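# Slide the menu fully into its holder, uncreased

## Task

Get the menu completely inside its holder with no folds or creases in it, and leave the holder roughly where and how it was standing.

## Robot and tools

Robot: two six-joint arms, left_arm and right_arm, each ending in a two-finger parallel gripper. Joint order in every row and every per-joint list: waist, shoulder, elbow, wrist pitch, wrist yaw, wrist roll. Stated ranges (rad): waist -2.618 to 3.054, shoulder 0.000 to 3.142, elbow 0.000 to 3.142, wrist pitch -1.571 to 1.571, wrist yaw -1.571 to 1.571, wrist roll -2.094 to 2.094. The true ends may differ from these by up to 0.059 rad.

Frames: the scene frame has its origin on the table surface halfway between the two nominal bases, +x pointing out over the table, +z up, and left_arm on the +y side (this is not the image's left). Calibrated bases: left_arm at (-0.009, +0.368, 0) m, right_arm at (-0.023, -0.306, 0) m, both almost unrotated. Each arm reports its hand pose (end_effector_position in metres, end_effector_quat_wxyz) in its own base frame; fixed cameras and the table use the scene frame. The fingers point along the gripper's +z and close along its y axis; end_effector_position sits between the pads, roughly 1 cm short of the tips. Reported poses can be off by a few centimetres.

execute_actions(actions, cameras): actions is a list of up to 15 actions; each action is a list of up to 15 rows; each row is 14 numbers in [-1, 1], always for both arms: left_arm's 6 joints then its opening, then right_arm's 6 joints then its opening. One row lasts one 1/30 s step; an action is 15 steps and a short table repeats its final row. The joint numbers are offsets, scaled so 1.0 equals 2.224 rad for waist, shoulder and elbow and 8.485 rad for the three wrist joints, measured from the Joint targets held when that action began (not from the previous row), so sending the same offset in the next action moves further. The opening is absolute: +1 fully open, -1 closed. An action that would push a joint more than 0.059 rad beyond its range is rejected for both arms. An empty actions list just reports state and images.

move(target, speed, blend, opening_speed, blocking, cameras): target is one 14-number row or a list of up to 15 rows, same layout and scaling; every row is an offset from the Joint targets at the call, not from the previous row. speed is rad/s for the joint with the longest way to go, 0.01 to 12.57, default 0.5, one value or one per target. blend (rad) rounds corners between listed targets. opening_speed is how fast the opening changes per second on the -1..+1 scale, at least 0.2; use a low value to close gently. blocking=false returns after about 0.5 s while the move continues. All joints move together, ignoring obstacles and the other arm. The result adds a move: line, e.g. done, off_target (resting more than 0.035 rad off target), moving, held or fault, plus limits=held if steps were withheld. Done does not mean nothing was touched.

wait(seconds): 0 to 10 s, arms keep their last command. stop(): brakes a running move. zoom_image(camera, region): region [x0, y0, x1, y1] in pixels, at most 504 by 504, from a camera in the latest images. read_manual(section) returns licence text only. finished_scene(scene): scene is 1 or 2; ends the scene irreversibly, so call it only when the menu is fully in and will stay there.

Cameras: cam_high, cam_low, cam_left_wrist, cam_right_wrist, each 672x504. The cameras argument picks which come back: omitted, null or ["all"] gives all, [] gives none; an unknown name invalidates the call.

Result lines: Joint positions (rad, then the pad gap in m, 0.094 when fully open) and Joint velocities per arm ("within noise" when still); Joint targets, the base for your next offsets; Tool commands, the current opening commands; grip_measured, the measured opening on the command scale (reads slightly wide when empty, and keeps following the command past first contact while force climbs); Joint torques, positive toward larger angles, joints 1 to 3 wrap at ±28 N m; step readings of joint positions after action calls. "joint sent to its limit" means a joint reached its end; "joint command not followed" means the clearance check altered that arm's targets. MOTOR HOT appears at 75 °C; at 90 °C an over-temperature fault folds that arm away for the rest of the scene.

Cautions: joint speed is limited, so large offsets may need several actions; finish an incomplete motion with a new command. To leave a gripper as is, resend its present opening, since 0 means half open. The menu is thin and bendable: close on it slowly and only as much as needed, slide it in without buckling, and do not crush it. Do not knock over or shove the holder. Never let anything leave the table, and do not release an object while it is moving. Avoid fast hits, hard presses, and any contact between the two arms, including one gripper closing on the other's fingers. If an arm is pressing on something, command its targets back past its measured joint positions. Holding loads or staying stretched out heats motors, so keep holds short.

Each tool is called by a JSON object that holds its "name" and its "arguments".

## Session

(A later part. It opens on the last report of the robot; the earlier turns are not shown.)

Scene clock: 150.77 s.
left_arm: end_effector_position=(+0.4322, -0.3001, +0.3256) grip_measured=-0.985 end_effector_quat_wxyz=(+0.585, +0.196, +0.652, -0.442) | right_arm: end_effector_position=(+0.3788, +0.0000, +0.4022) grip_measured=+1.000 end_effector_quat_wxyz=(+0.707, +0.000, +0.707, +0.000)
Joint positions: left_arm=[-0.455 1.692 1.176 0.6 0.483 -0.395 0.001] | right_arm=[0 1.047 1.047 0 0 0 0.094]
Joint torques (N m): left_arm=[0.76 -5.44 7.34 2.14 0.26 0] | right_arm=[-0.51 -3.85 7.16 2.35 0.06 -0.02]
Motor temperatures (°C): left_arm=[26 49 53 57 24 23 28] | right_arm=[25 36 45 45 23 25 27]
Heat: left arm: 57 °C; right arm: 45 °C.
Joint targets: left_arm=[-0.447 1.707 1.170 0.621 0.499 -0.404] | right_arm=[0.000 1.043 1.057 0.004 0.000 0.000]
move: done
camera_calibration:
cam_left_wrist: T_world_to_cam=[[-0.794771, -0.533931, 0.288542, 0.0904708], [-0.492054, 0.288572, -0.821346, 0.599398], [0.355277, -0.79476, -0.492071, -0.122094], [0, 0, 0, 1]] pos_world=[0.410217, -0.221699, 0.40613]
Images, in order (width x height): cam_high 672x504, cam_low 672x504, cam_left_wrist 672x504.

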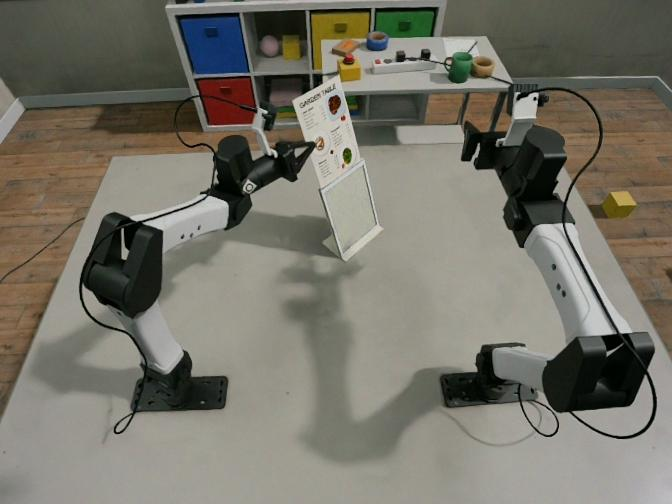

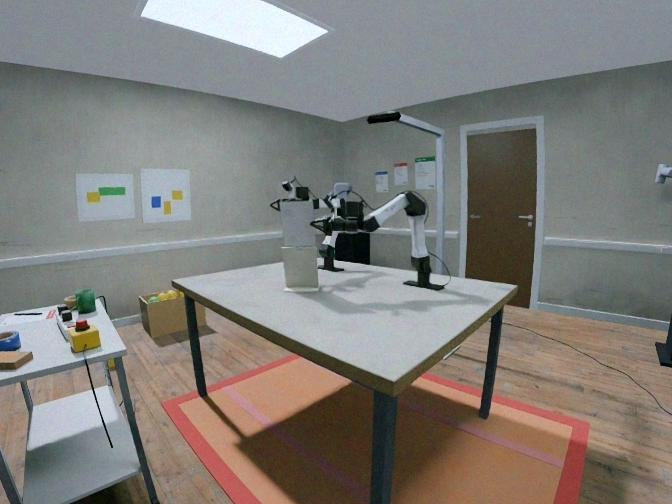

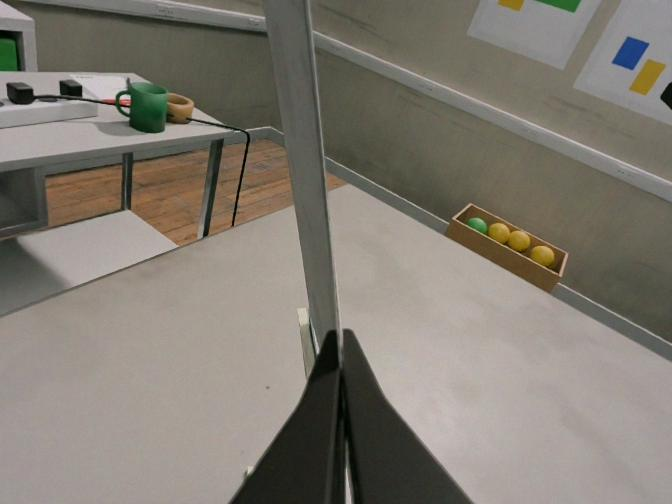

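{"name": "move", "arguments": {"target": [0.0049,0.0092,0,0.0037,0.0033,-0.0007,-1,0,0,0,0,0,0,1], "speed": 0.1, "cameras": ["cam_high","cam_low","cam_left_wrist"]}}

{"name": "zoom_image", "arguments": {"camera": "cam_high", "region": [312, 145, 372, 205]}}

{"name": "zoom_image", "arguments": {"camera": "cam_low", "region": [275, 230, 325, 265]}}

{"name": "zoom_image", "arguments": {"camera": "cam_left_wrist", "region": [280, 290, 380, 400]}}

Scene clock: 159.20 s.
left_arm: end_effector_position=(+0.4353, -0.3002, +0.3209) grip_measured=-0.985 end_effector_quat_wxyz=(+0.582, +0.201, +0.648, -0.448) | right_arm: end_effector_position=(+0.3788, +0.0000, +0.4022) grip_measured=+1.000 end_effector_quat_wxyz=(+0.707, +0.000, +0.707, +0.000)
Joint positions: left_arm=[-0.444 1.715 1.176 0.631 0.511 -0.4 0.001] | right_arm=[0 1.047 1.047 0 0 0 0.094]
Joint torques (N m): left_arm=[0.79 -5.81 7.3 2.11 0.28 0.01] | right_arm=[-0.53 -3.85 7.13 2.35 0.07 -0.02]
Motor temperatures (°C): left_arm=[26 48 54 56 24 23 28] | right_arm=[25 35 45 44 23 25 27]
Heat: left arm: 56 °C; right arm: 45 °C.
Joint targets: left_arm=[-0.436 1.727 1.170 0.653 0.527 -0.410] | right_arm=[0.000 1.043 1.057 0.004 0.000 0.000]
move: done
camera_calibration:
cam_left_wrist: T_world_to_cam=[[-0.805317, -0.518348, 0.287715, 0.103757], [-0.483595, 0.293639, -0.824568, 0.595887], [0.342928, -0.803176, -0.487143, -0.124288], [0, 0, 0, 1]] pos_world=[0.414347, -0.221019, 0.400951]
Images, in order (width x height): cam_high 672x504, cam_low 672x504, cam_left_wrist 672x504.

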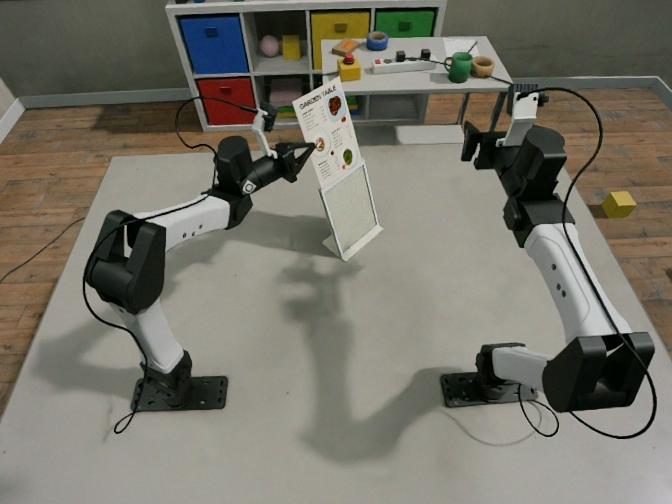

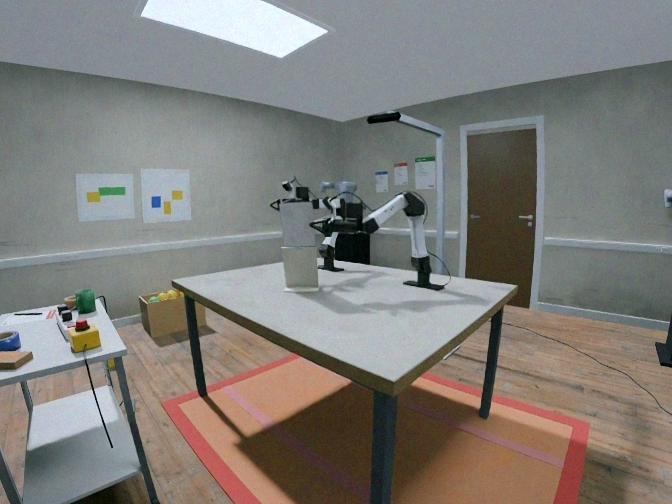

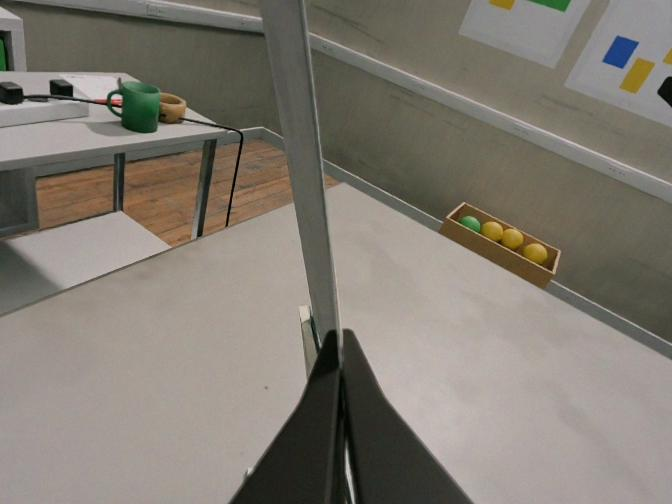

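Scaled by 8.400 from the camera's 672x504 image, which has a finer 960x720 frame.

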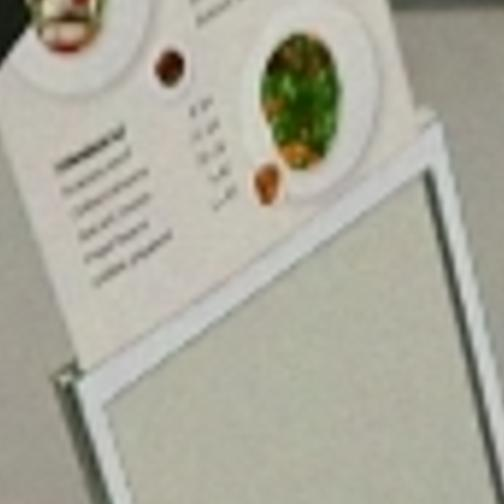

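Scaled by 10.080 from the camera's 672x504 image, which has a finer 960x720 frame.

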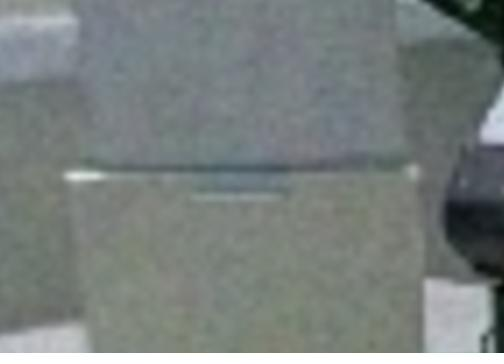

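Scaled by 4.582 from the camera's 672x504 image, which has a finer 960x720 frame.

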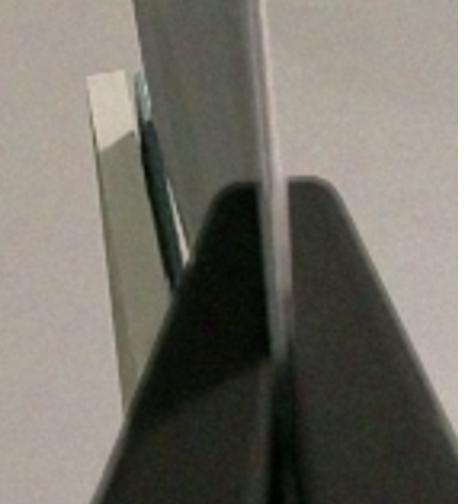

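{"name": "move", "arguments": {"target": [0.0032,0.0050,0.0200,-0.0002,0.0019,0,-1,0,0,0,0,0,0,1], "speed": 0.1, "cameras": ["cam_high","cam_low","cam_left_wrist"]}}

{"name": "zoom_image", "arguments": {"camera": "cam_high", "region": [312, 145, 372, 205]}}

{"name": "zoom_image", "arguments": {"camera": "cam_low", "region": [275, 230, 325, 265]}}

{"name": "zoom_image", "arguments": {"camera": "cam_left_wrist", "region": [280, 290, 380, 400]}}

Scene clock: 164.77 s.
left_arm: end_effector_position=(+0.4368, -0.3013, +0.3197) grip_measured=-0.985 end_effector_quat_wxyz=(+0.579, +0.205, +0.647, -0.451) | right_arm: end_effector_position=(+0.3788, +0.0000, +0.4022) grip_measured=+1.000 end_effector_quat_wxyz=(+0.707, +0.000, +0.707, +0.000)
Joint positions: left_arm=[-0.44 1.727 1.185 0.633 0.527 -0.401 0.001] | right_arm=[0 1.047 1.047 0 0 0 0.094]
Joint torques (N m): left_arm=[1.14 -5.9 10.41 2.11 0.3 0.01] | right_arm=[-0.51 -3.85 7.16 2.35 0.06 -0.02]
Motor temperatures (°C): left_arm=[26 47 54 57 24 23 28] | right_arm=[25 35 45 44 23 25 27]
Heat: left arm: 57 °C; right arm: 45 °C.
Joint targets: left_arm=[-0.429 1.739 1.214 0.651 0.543 -0.411] | right_arm=[0.000 1.043 1.057 0.004 0.000 0.000]
move: done
camera_calibration:
cam_left_wrist: T_world_to_cam=[[-0.811595, -0.508709, 0.287279, 0.110586], [-0.479975, 0.30025, -0.824302, 0.59633], [0.333075, -0.806886, -0.487849, -0.122865], [0, 0, 0, 1]] pos_world=[0.416898, -0.22193, 0.399848]
Images, in order (width x height): cam_high 672x504, cam_low 672x504, cam_left_wrist 672x504.

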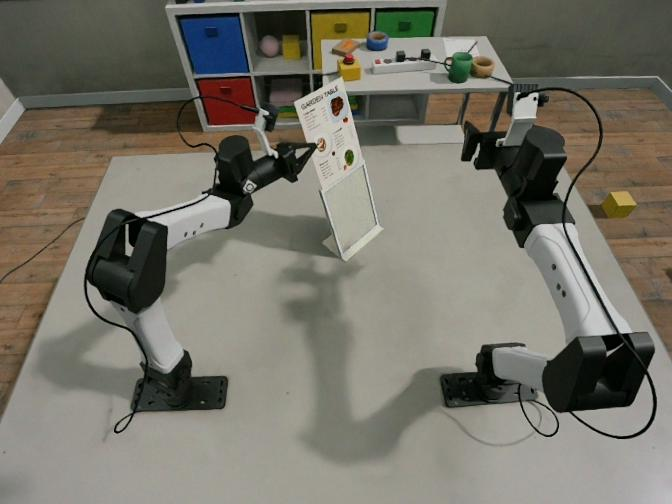

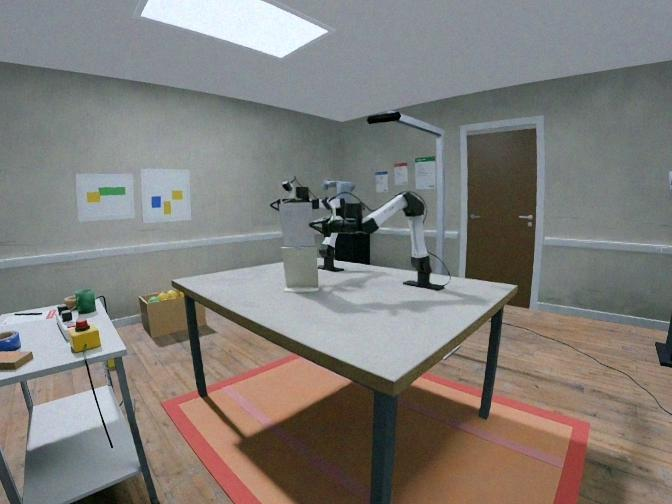

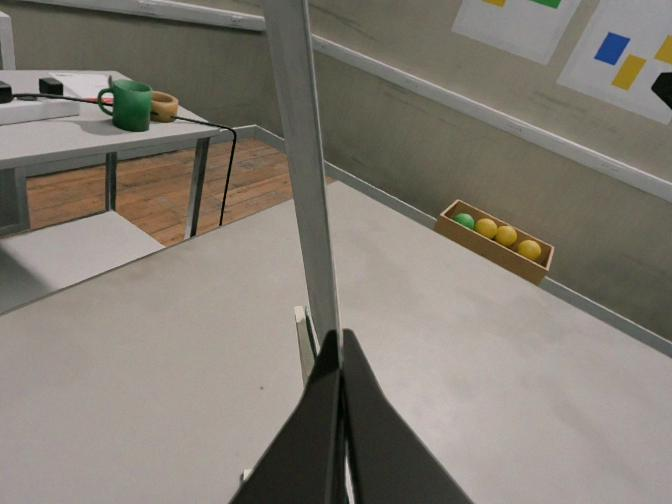

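Scaled by 8.400 from the camera's 672x504 image, which has a finer 960x720 frame.

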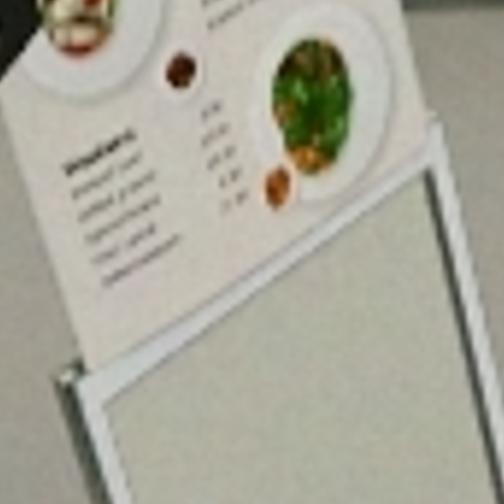

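Scaled by 10.080 from the camera's 672x504 image, which has a finer 960x720 frame.

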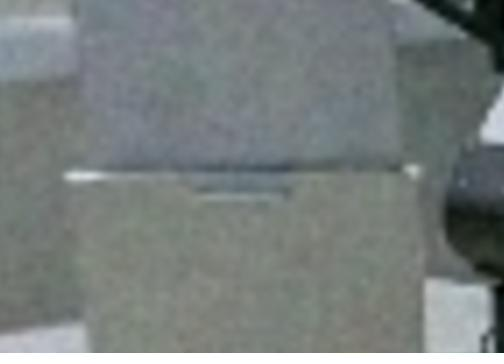

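Scaled by 4.582 from the camera's 672x504 image, which has a finer 960x720 frame.

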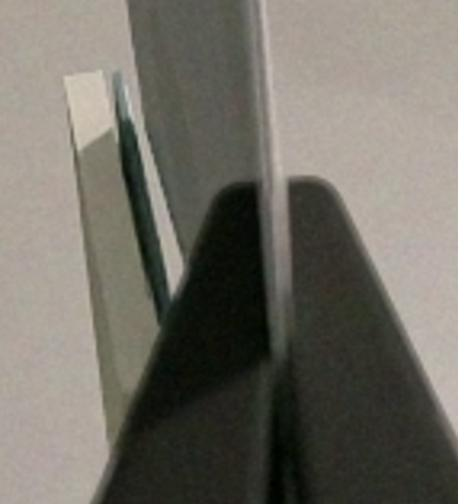

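{"name": "move", "arguments": {"target": [0.0045,0.0014,0.0030,0,0.0010,0,-1,0,0,0,0,0,0,1], "speed": 0.1, "cameras": ["cam_high","cam_low","cam_left_wrist"]}}

{"name": "zoom_image", "arguments": {"camera": "cam_high", "region": [312, 145, 372, 205]}}

{"name": "zoom_image", "arguments": {"camera": "cam_low", "region": [275, 230, 325, 265]}}

{"name": "zoom_image", "arguments": {"camera": "cam_left_wrist", "region": [280, 290, 380, 400]}}

Scene clock: 169.77 s.
left_arm: end_effector_position=(+0.4401, -0.2967, +0.3219) grip_measured=-0.985 end_effector_quat_wxyz=(+0.582, +0.204, +0.646, -0.450) | right_arm: end_effector_position=(+0.3788, +0.0000, +0.4022) grip_measured=+1.000 end_effector_quat_wxyz=(+0.707, +0.000, +0.707, +0.000)
Joint positions: left_arm=[-0.427 1.729 1.192 0.633 0.535 -0.401 0.001] | right_arm=[0 1.047 1.047 0 0 0 0.094]
Joint torques (N m): left_arm=[0.91 -5.79 10.37 2.1 0.31 0.01] | right_arm=[-0.5 -3.84 7.15 2.35 0.06 -0.02]
Motor temperatures (°C): left_arm=[26 47 54 57 24 23 28] | right_arm=[25 35 45 44 23 25 27]
Heat: left arm: 57 °C; right arm: 45 °C.
Joint targets: left_arm=[-0.419 1.742 1.221 0.651 0.551 -0.410] | right_arm=[0.000 1.043 1.057 0.004 0.000 0.000]
move: done
camera_calibration:
cam_left_wrist: T_world_to_cam=[[-0.810616, -0.512084, 0.284028, 0.11456], [-0.477351, 0.296923, -0.827026, 0.597086], [0.339173, -0.805982, -0.485135, -0.122461], [0, 0, 0, 1]] pos_world=[0.419419, -0.217326, 0.401858]
Images, in order (width x height): cam_high 672x504, cam_low 672x504, cam_left_wrist 672x504.

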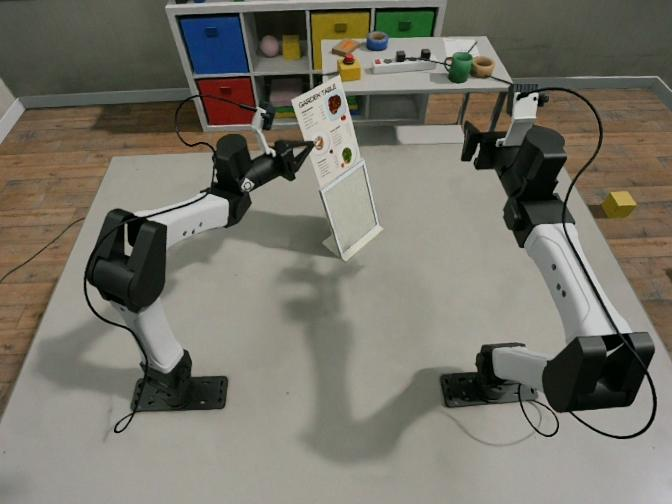

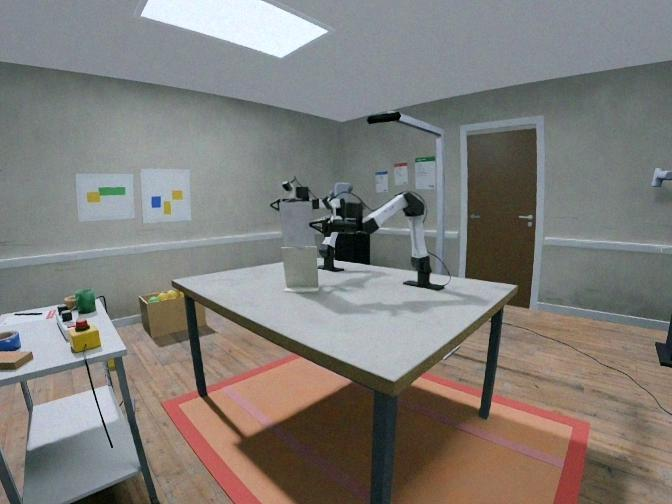

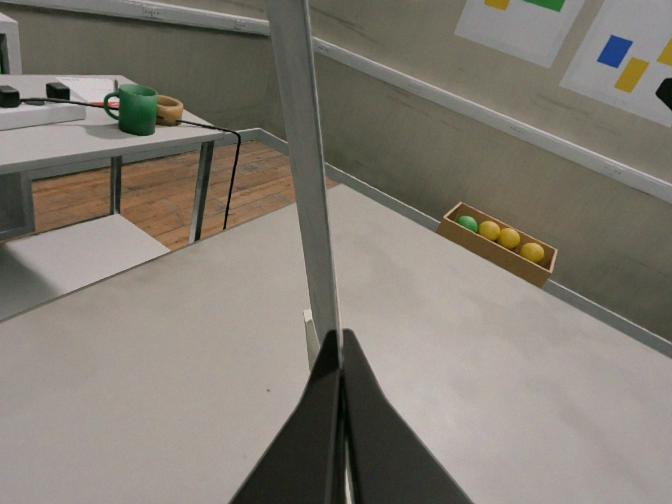

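Scaled by 8.400 from the camera's 672x504 image, which has a finer 960x720 frame.

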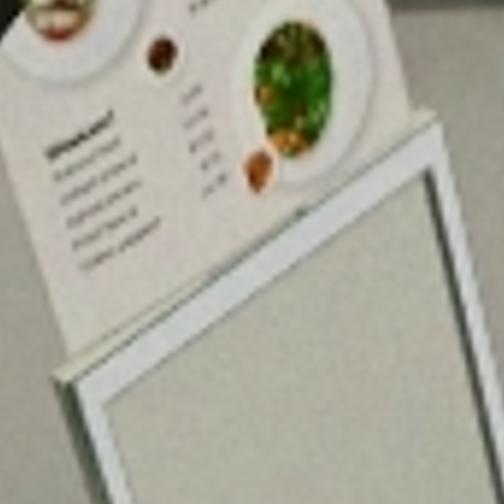

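Scaled by 10.080 from the camera's 672x504 image, which has a finer 960x720 frame.

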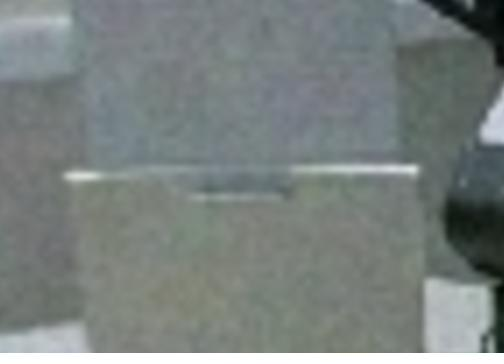

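Scaled by 4.582 from the camera's 672x504 image, which has a finer 960x720 frame.

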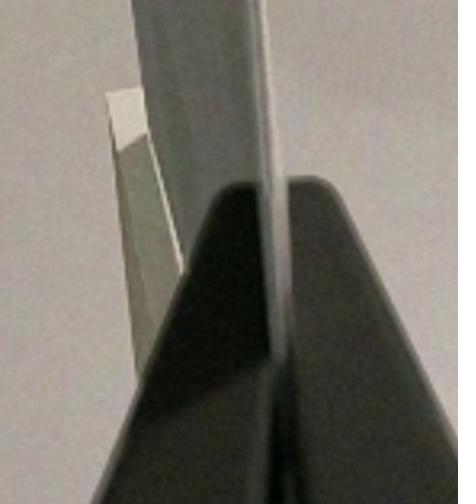

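{"name": "move", "arguments": {"target": [0,0.0031,0,0.0008,0.0016,0,-1,0,0,0,0,0,0,1], "speed": 0.1, "cameras": ["cam_high","cam_low","cam_left_wrist"]}}

{"name": "zoom_image", "arguments": {"camera": "cam_high", "region": [312, 145, 372, 205]}}

{"name": "zoom_image", "arguments": {"camera": "cam_low", "region": [275, 230, 325, 265]}}

{"name": "zoom_image", "arguments": {"camera": "cam_left_wrist", "region": [280, 290, 380, 400]}}

Scene clock: 176.00 s.
left_arm: end_effector_position=(+0.4396, -0.2983, +0.3199) grip_measured=-0.985 end_effector_quat_wxyz=(+0.579, +0.209, +0.645, -0.453) | right_arm: end_effector_position=(+0.3788, +0.0000, +0.4022) grip_measured=+1.000 end_effector_quat_wxyz=(+0.707, +0.000, +0.707, +0.000)
Joint positions: left_arm=[-0.427 1.735 1.192 0.64 0.548 -0.401 0.001] | right_arm=[0 1.047 1.047 0 0 0 0.094]
Joint torques (N m): left_arm=[0.8 -5.82 10.41 2.11 0.33 0.01] | right_arm=[-0.51 -3.85 7.16 2.35 0.06 -0.02]
Motor temperatures (°C): left_arm=[25 46 54 58 24 23 28] | right_arm=[25 35 45 44 23 25 27]
Heat: left arm: 58 °C; right arm: 45 °C.
Joint targets: left_arm=[-0.419 1.749 1.221 0.658 0.565 -0.410] | right_arm=[0.000 1.043 1.057 0.004 0.000 0.000]
move: done
camera_calibration:
cam_left_wrist: T_world_to_cam=[[-0.816644, -0.502828, 0.283297, 0.119593], [-0.473705, 0.303571, -0.826709, 0.595942], [0.329691, -0.809326, -0.486101, -0.121039], [0, 0, 0, 1]] pos_world=[0.419871, -0.218736, 0.399953]
Images, in order (width x height): cam_high 672x504, cam_low 672x504, cam_left_wrist 672x504.

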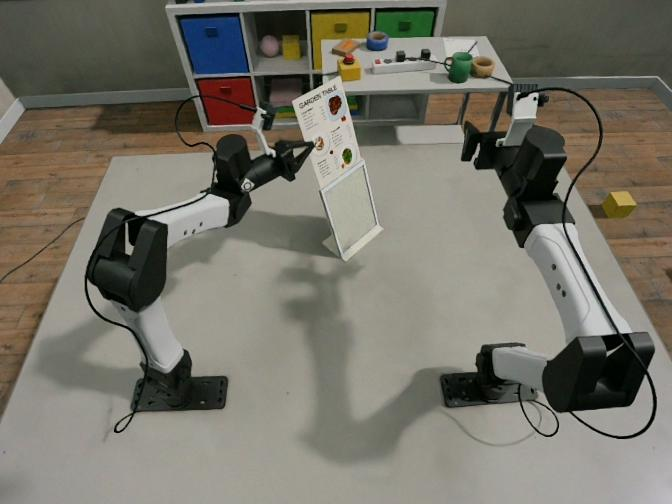

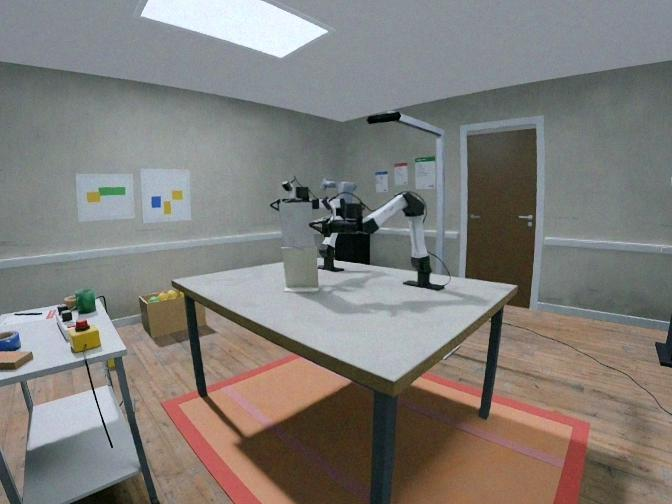

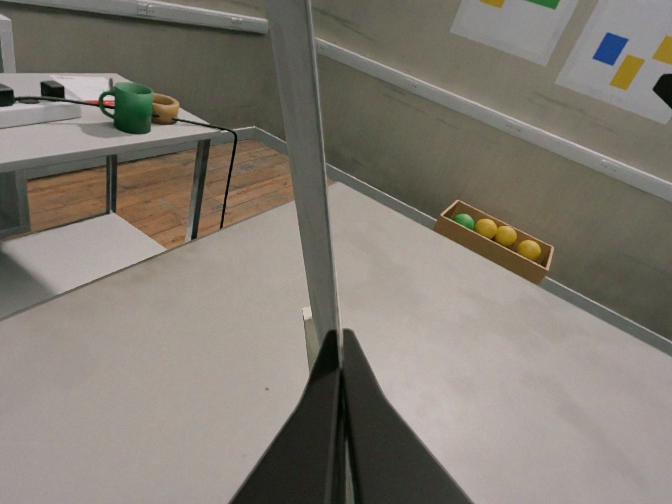

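Scaled by 8.400 from the camera's 672x504 image, which has a finer 960x720 frame.

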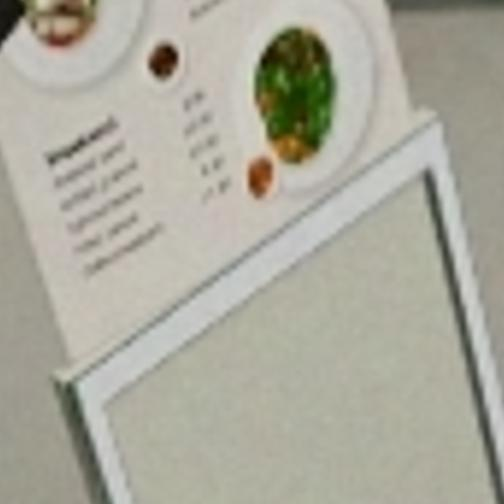

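Scaled by 10.080 from the camera's 672x504 image, which has a finer 960x720 frame.

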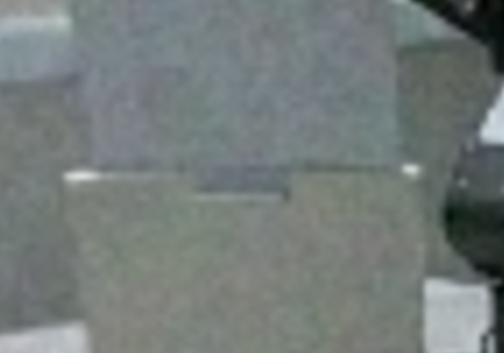

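Scaled by 4.582 from the camera's 672x504 image, which has a finer 960x720 frame.

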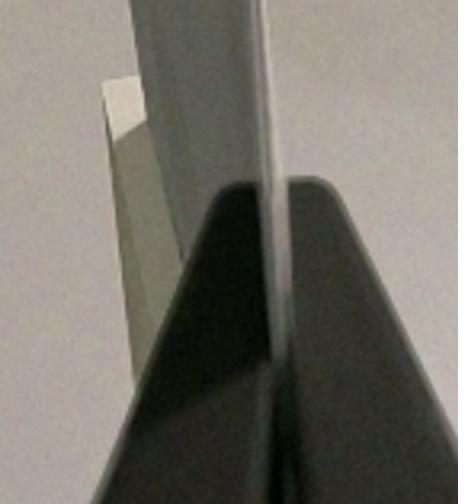

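{"name": "move", "arguments": {"target": [-0.0103,0.0018,-0.0246,0.0028,-0.0046,0,-1,0,0,0,0,0,0,1], "speed": 0.1, "cameras": ["cam_high","cam_low","cam_left_wrist"]}}

{"name": "zoom_image", "arguments": {"camera": "cam_high", "region": [312, 145, 372, 205]}}

{"name": "zoom_image", "arguments": {"camera": "cam_low", "region": [275, 230, 325, 265]}}

{"name": "zoom_image", "arguments": {"camera": "cam_left_wrist", "region": [280, 290, 380, 400]}}

Scene clock: 181.63 s.
left_arm: end_effector_position=(+0.4381, -0.3004, +0.3147) grip_measured=-0.985 end_effector_quat_wxyz=(+0.580, +0.208, +0.644, -0.453) | right_arm: end_effector_position=(+0.3788, +0.0000, +0.4022) grip_measured=+1.000 end_effector_quat_wxyz=(+0.707, +0.000, +0.707, +0.000)
Joint positions: left_arm=[-0.434 1.74 1.174 0.665 0.54 -0.401 0.001] | right_arm=[0 1.047 1.047 0 0 0 0.094]
Joint torques (N m): left_arm=[-0.72 -5.93 7.09 2.08 -0.06 0.01] | right_arm=[-0.53 -3.85 7.17 2.34 0.07 -0.02]
Motor temperatures (°C): left_arm=[25 46 55 57 24 23 28] | right_arm=[25 35 44 44 23 25 27]
Heat: left arm: 57 °C; right arm: 44 °C.
Joint targets: left_arm=[-0.442 1.753 1.166 0.682 0.526 -0.410] | right_arm=[0.000 1.043 1.057 0.004 0.000 0.000]
move: done
camera_calibration:
cam_left_wrist: T_world_to_cam=[[-0.81706, -0.502629, 0.282448, 0.119281], [-0.472071, 0.301971, -0.828228, 0.590851], [0.331, -0.810048, -0.484005, -0.126253], [0, 0, 0, 1]] pos_world=[0.418173, -0.220737, 0.394561]
Images, in order (width x height): cam_high 672x504, cam_low 672x504, cam_left_wrist 672x504.

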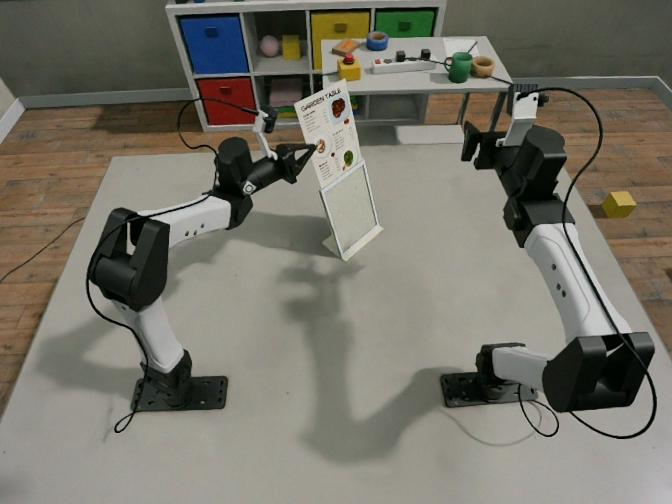

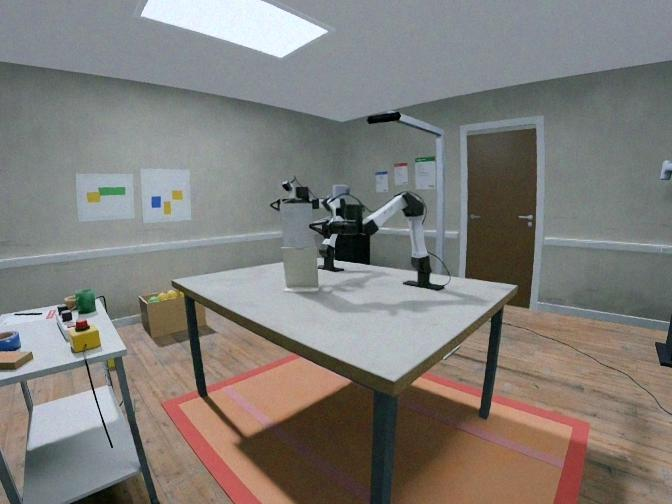

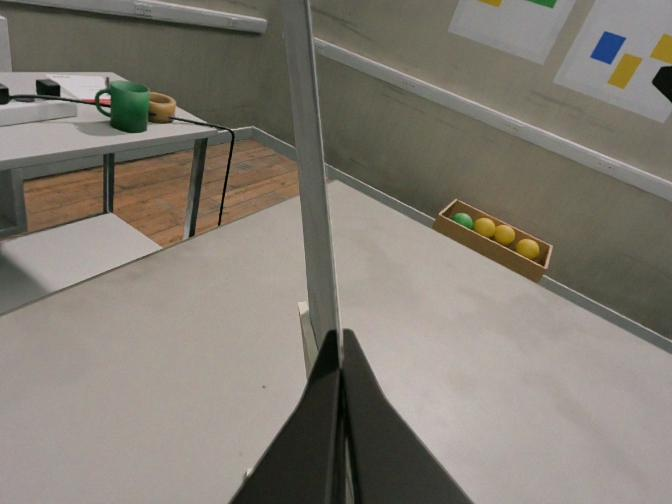

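Scaled by 8.400 from the camera's 672x504 image, which has a finer 960x720 frame.

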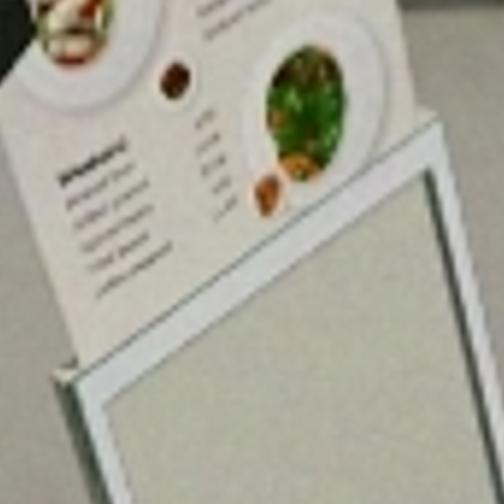

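Scaled by 10.080 from the camera's 672x504 image, which has a finer 960x720 frame.

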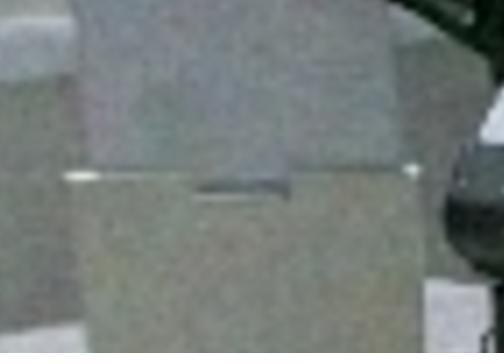

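Scaled by 4.582 from the camera's 672x504 image, which has a finer 960x720 frame.

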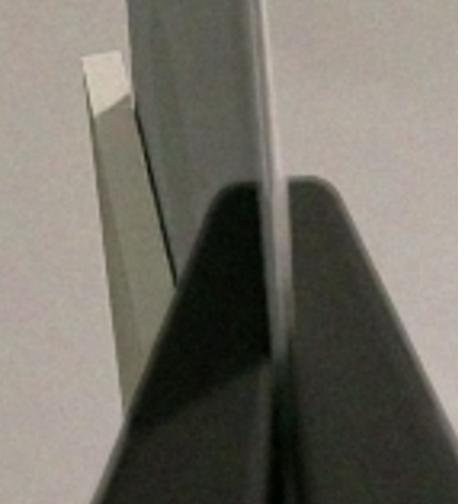

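{"name": "move", "arguments": {"target": [-0.0041,0.0010,-0.0170,0.0047,-0.0011,0,-1,0,0,0,0,0,0,1], "speed": 0.1, "cameras": ["cam_high","cam_low","cam_left_wrist"]}}

{"name": "zoom_image", "arguments": {"camera": "cam_high", "region": [292, 75, 392, 265]}}

{"name": "zoom_image", "arguments": {"camera": "cam_low", "region": [270, 190, 330, 300]}}

{"name": "zoom_image", "arguments": {"camera": "cam_left_wrist", "region": [280, 290, 380, 400]}}

Scene clock: 187.57 s.
left_arm: end_effector_position=(+0.4336, -0.3024, +0.3050) grip_measured=-0.985 end_effector_quat_wxyz=(+0.579, +0.208, +0.645, -0.454) | right_arm: end_effector_position=(+0.3788, +0.0000, +0.4022) grip_measured=+1.000 end_effector_quat_wxyz=(+0.707, +0.000, +0.707, +0.000)
Joint positions: left_arm=[-0.443 1.74 1.136 0.699 0.532 -0.401 0.001] | right_arm=[0 1.047 1.047 0 0 0 0.094]
Joint torques (N m): left_arm=[-0.77 -5.67 6.98 2.17 -0.09 0] | right_arm=[-0.51 -3.85 7.16 2.35 0.06 -0.02]
Motor temperatures (°C): left_arm=[25 46 54 57 24 23 28] | right_arm=[25 35 44 44 23 25 26]
Heat: left arm: 57 °C; right arm: 44 °C.
Joint targets: left_arm=[-0.451 1.755 1.128 0.722 0.517 -0.410] | right_arm=[0.000 1.043 1.057 0.004 0.000 0.000]
move: done
camera_calibration:
cam_left_wrist: T_world_to_cam=[[-0.816772, -0.501591, 0.285113, 0.116587], [-0.474724, 0.303404, -0.826186, 0.582173], [0.327903, -0.810156, -0.485929, -0.129213], [0, 0, 0, 1]] pos_world=[0.413966, -0.222838, 0.384955]
Images, in order (width x height): cam_high 672x504, cam_low 672x504, cam_left_wrist 672x504.

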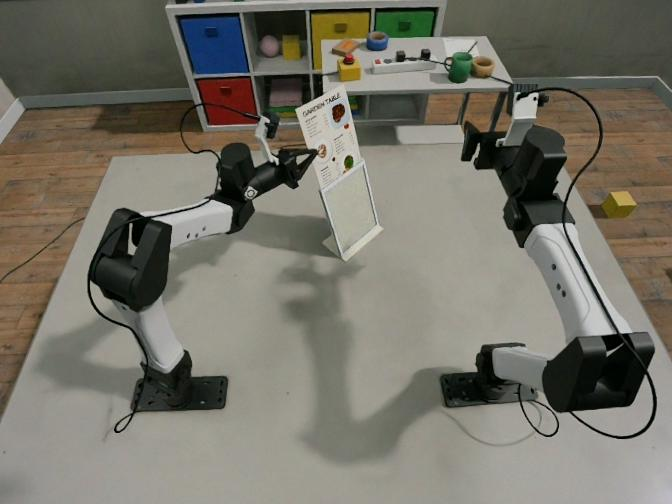

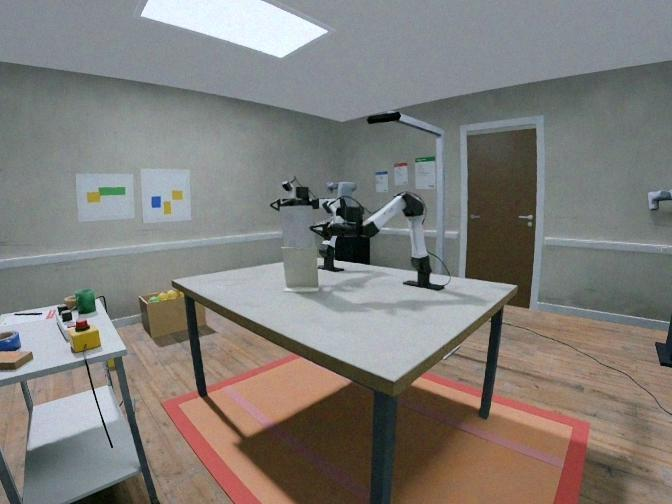

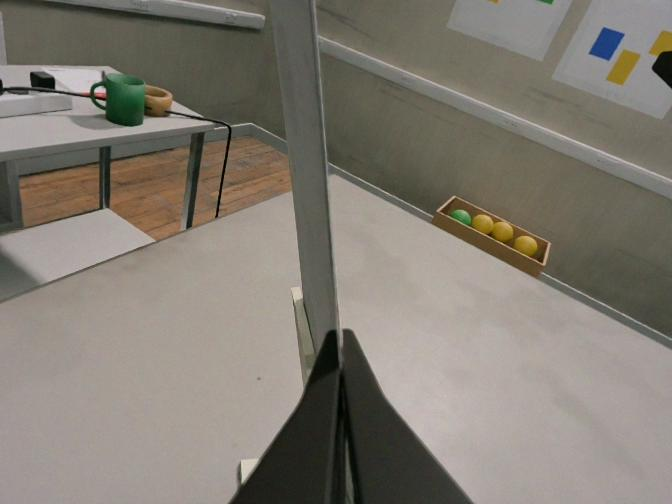

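Scaled by 2.653 from the camera's 672x504 image, which has a finer 960x720 frame.

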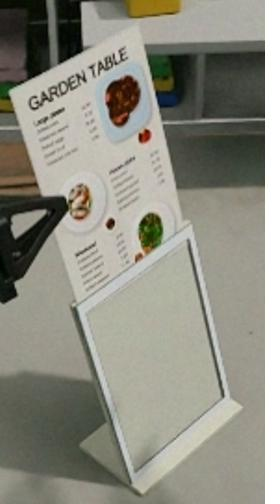

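Scaled by 4.582 from the camera's 672x504 image, which has a finer 960x720 frame.

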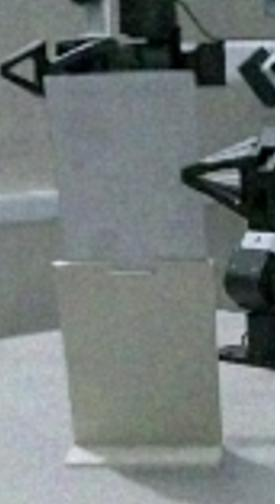

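Scaled by 4.582 from the camera's 672x504 image, which has a finer 960x720 frame.

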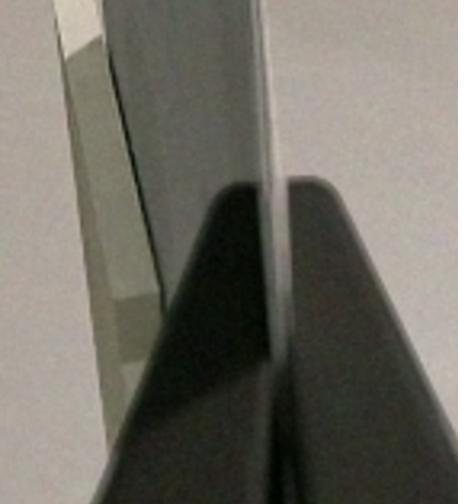

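{"name": "move", "arguments": {"target": [-0.0109,0.0156,-0.0367,0.0156,-0.0029,-0.0006,-1,0,0,0,0,0,0,1], "speed": 0.12, "cameras": ["cam_high","cam_low","cam_left_wrist"]}}

{"name": "zoom_image", "arguments": {"camera": "cam_high", "region": [292, 75, 392, 265]}}

{"name": "zoom_image", "arguments": {"camera": "cam_low", "region": [270, 190, 330, 300]}}

{"name": "zoom_image", "arguments": {"camera": "cam_left_wrist", "region": [250, 290, 400, 490]}}

Scene clock: 196.60 s.
left_arm: end_effector_position=(+0.4269, -0.3091, +0.2787) grip_measured=-0.985 end_effector_quat_wxyz=(+0.581, +0.207, +0.641, -0.457) | right_arm: end_effector_position=(+0.3788, +0.0000, +0.4022) grip_measured=+1.000 end_effector_quat_wxyz=(+0.707, +0.000, +0.707, +0.000)
Joint positions: left_arm=[-0.467 1.777 1.054 0.83 0.508 -0.406 0.001] | right_arm=[0 1.047 1.047 0 0 0 0.094]
Joint torques (N m): left_arm=[-0.79 -5.89 6.76 2.15 -0.08 0.01] | right_arm=[-0.51 -3.86 7.15 2.34 0.06 -0.03]
Motor temperatures (°C): left_arm=[25 45 54 57 24 23 28] | right_arm=[25 35 44 43 23 25 26]
Heat: left arm: 57 °C; right arm: 44 °C.
Joint targets: left_arm=[-0.475 1.790 1.047 0.854 0.492 -0.416] | right_arm=[0.000 1.043 1.057 0.004 0.000 0.000]
move: done
camera_calibration:
cam_left_wrist: T_world_to_cam=[[-0.818669, -0.498386, 0.285293, 0.117009], [-0.469767, 0.295463, -0.831878, 0.556363], [0.330303, -0.815054, -0.476012, -0.150509], [0, 0, 0, 1]] pos_world=[0.406866, -0.228742, 0.3578]
Images, in order (width x height): cam_high 672x504, cam_low 672x504, cam_left_wrist 672x504.

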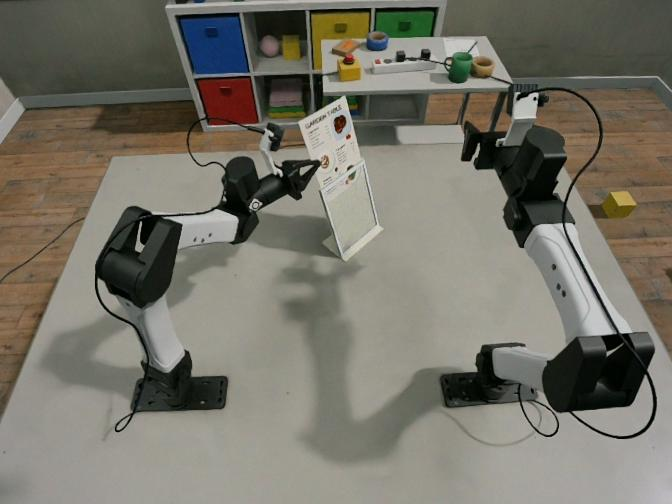

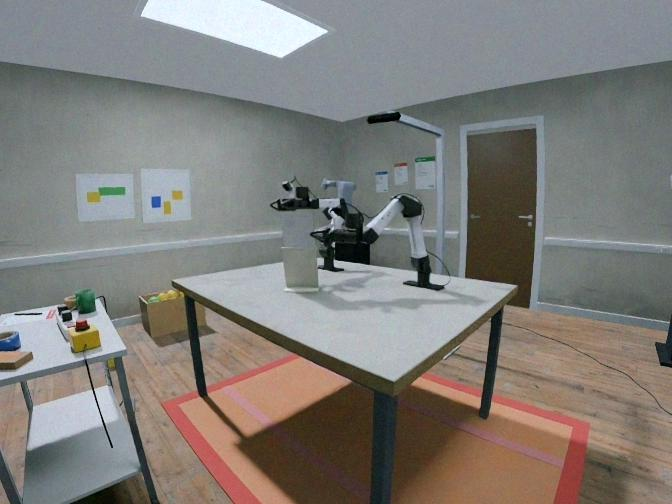

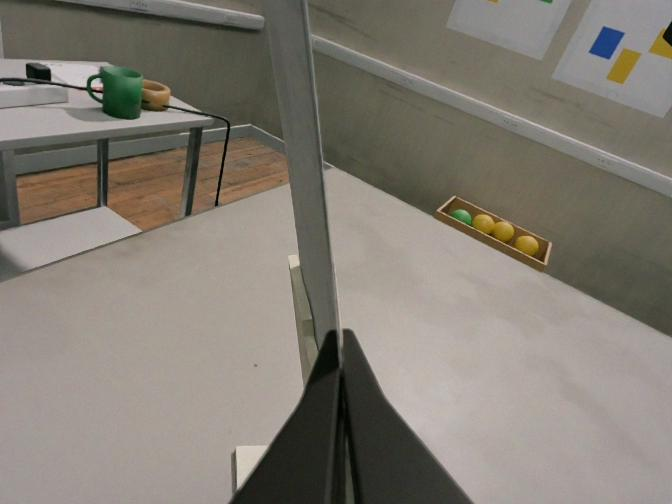

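Scaled by 2.653 from the camera's 672x504 image, which has a finer 960x720 frame.

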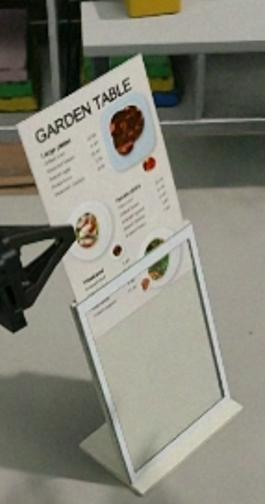

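Scaled by 4.582 from the camera's 672x504 image, which has a finer 960x720 frame.

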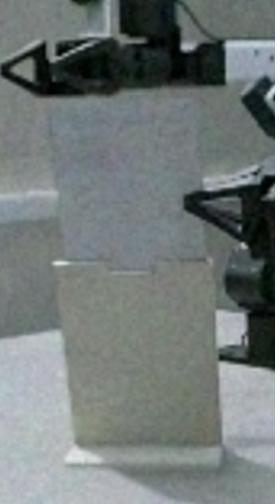

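Scaled by 2.520 from the camera's 672x504 image, which has a finer 960x720 frame.

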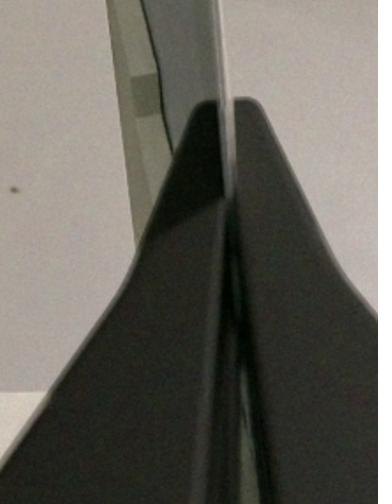

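{"name": "move", "arguments": {"target": [-0.0098,0.0159,-0.0254,0.0108,-0.0026,0,-1,0,0,0,0,0,0,1], "speed": 0.12, "cameras": ["cam_high","cam_low"]}}

{"name": "zoom_image", "arguments": {"camera": "cam_high", "region": [292, 75, 392, 265]}}

{"name": "zoom_image", "arguments": {"camera": "cam_low", "region": [270, 190, 330, 300]}}

Scene clock: 201.83 s.
left_arm: end_effector_position=(+0.4209, -0.3148, +0.2588) grip_measured=-0.985 end_effector_quat_wxyz=(+0.584, +0.206, +0.638, -0.458) | right_arm: end_effector_position=(+0.3788, +0.0000, +0.4022) grip_measured=+1.000 end_effector_quat_wxyz=(+0.707, +0.000, +0.707, +0.000)
Joint positions: left_arm=[-0.489 1.811 0.998 0.926 0.485 -0.406 0.001] | right_arm=[0 1.047 1.047 0 0 0 0.094]
Joint torques (N m): left_arm=[-0.87 -5.82 6.48 2.11 -0.05 0.01] | right_arm=[-0.51 -3.85 7.17 2.35 0.06 -0.02]
Motor temperatures (°C): left_arm=[25 45 54 57 24 23 28] | right_arm=[25 34 44 43 23 25 26]
Heat: left arm: 57 °C; right arm: 44 °C.
Joint targets: left_arm=[-0.497 1.825 0.990 0.946 0.470 -0.415] | right_arm=[0.000 1.043 1.057 0.004 0.000 0.000]
move: done
Images, in order (width x height): cam_high 672x504, cam_low 672x504.

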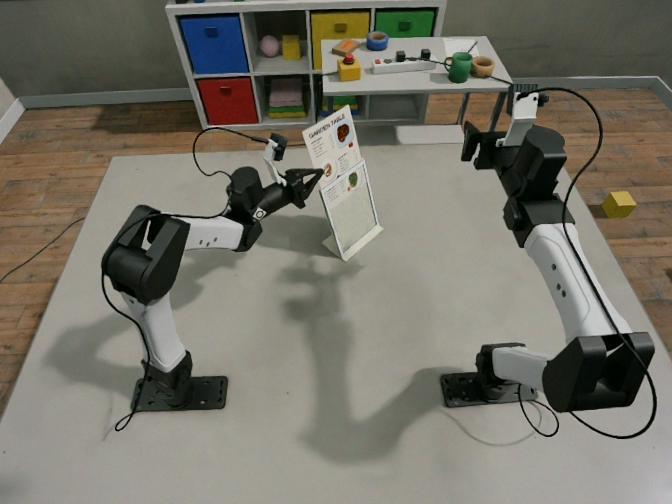

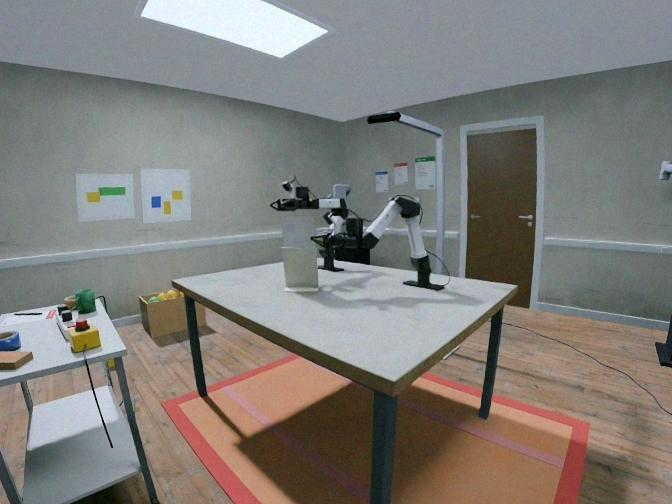

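Scaled by 2.653 from the camera's 672x504 image, which has a finer 960x720 frame.

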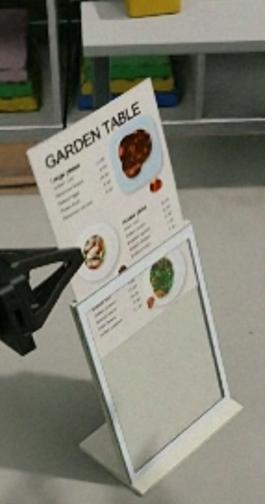

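Scaled by 4.582 from the camera's 672x504 image, which has a finer 960x720 frame.

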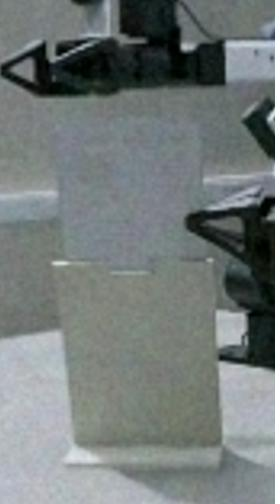

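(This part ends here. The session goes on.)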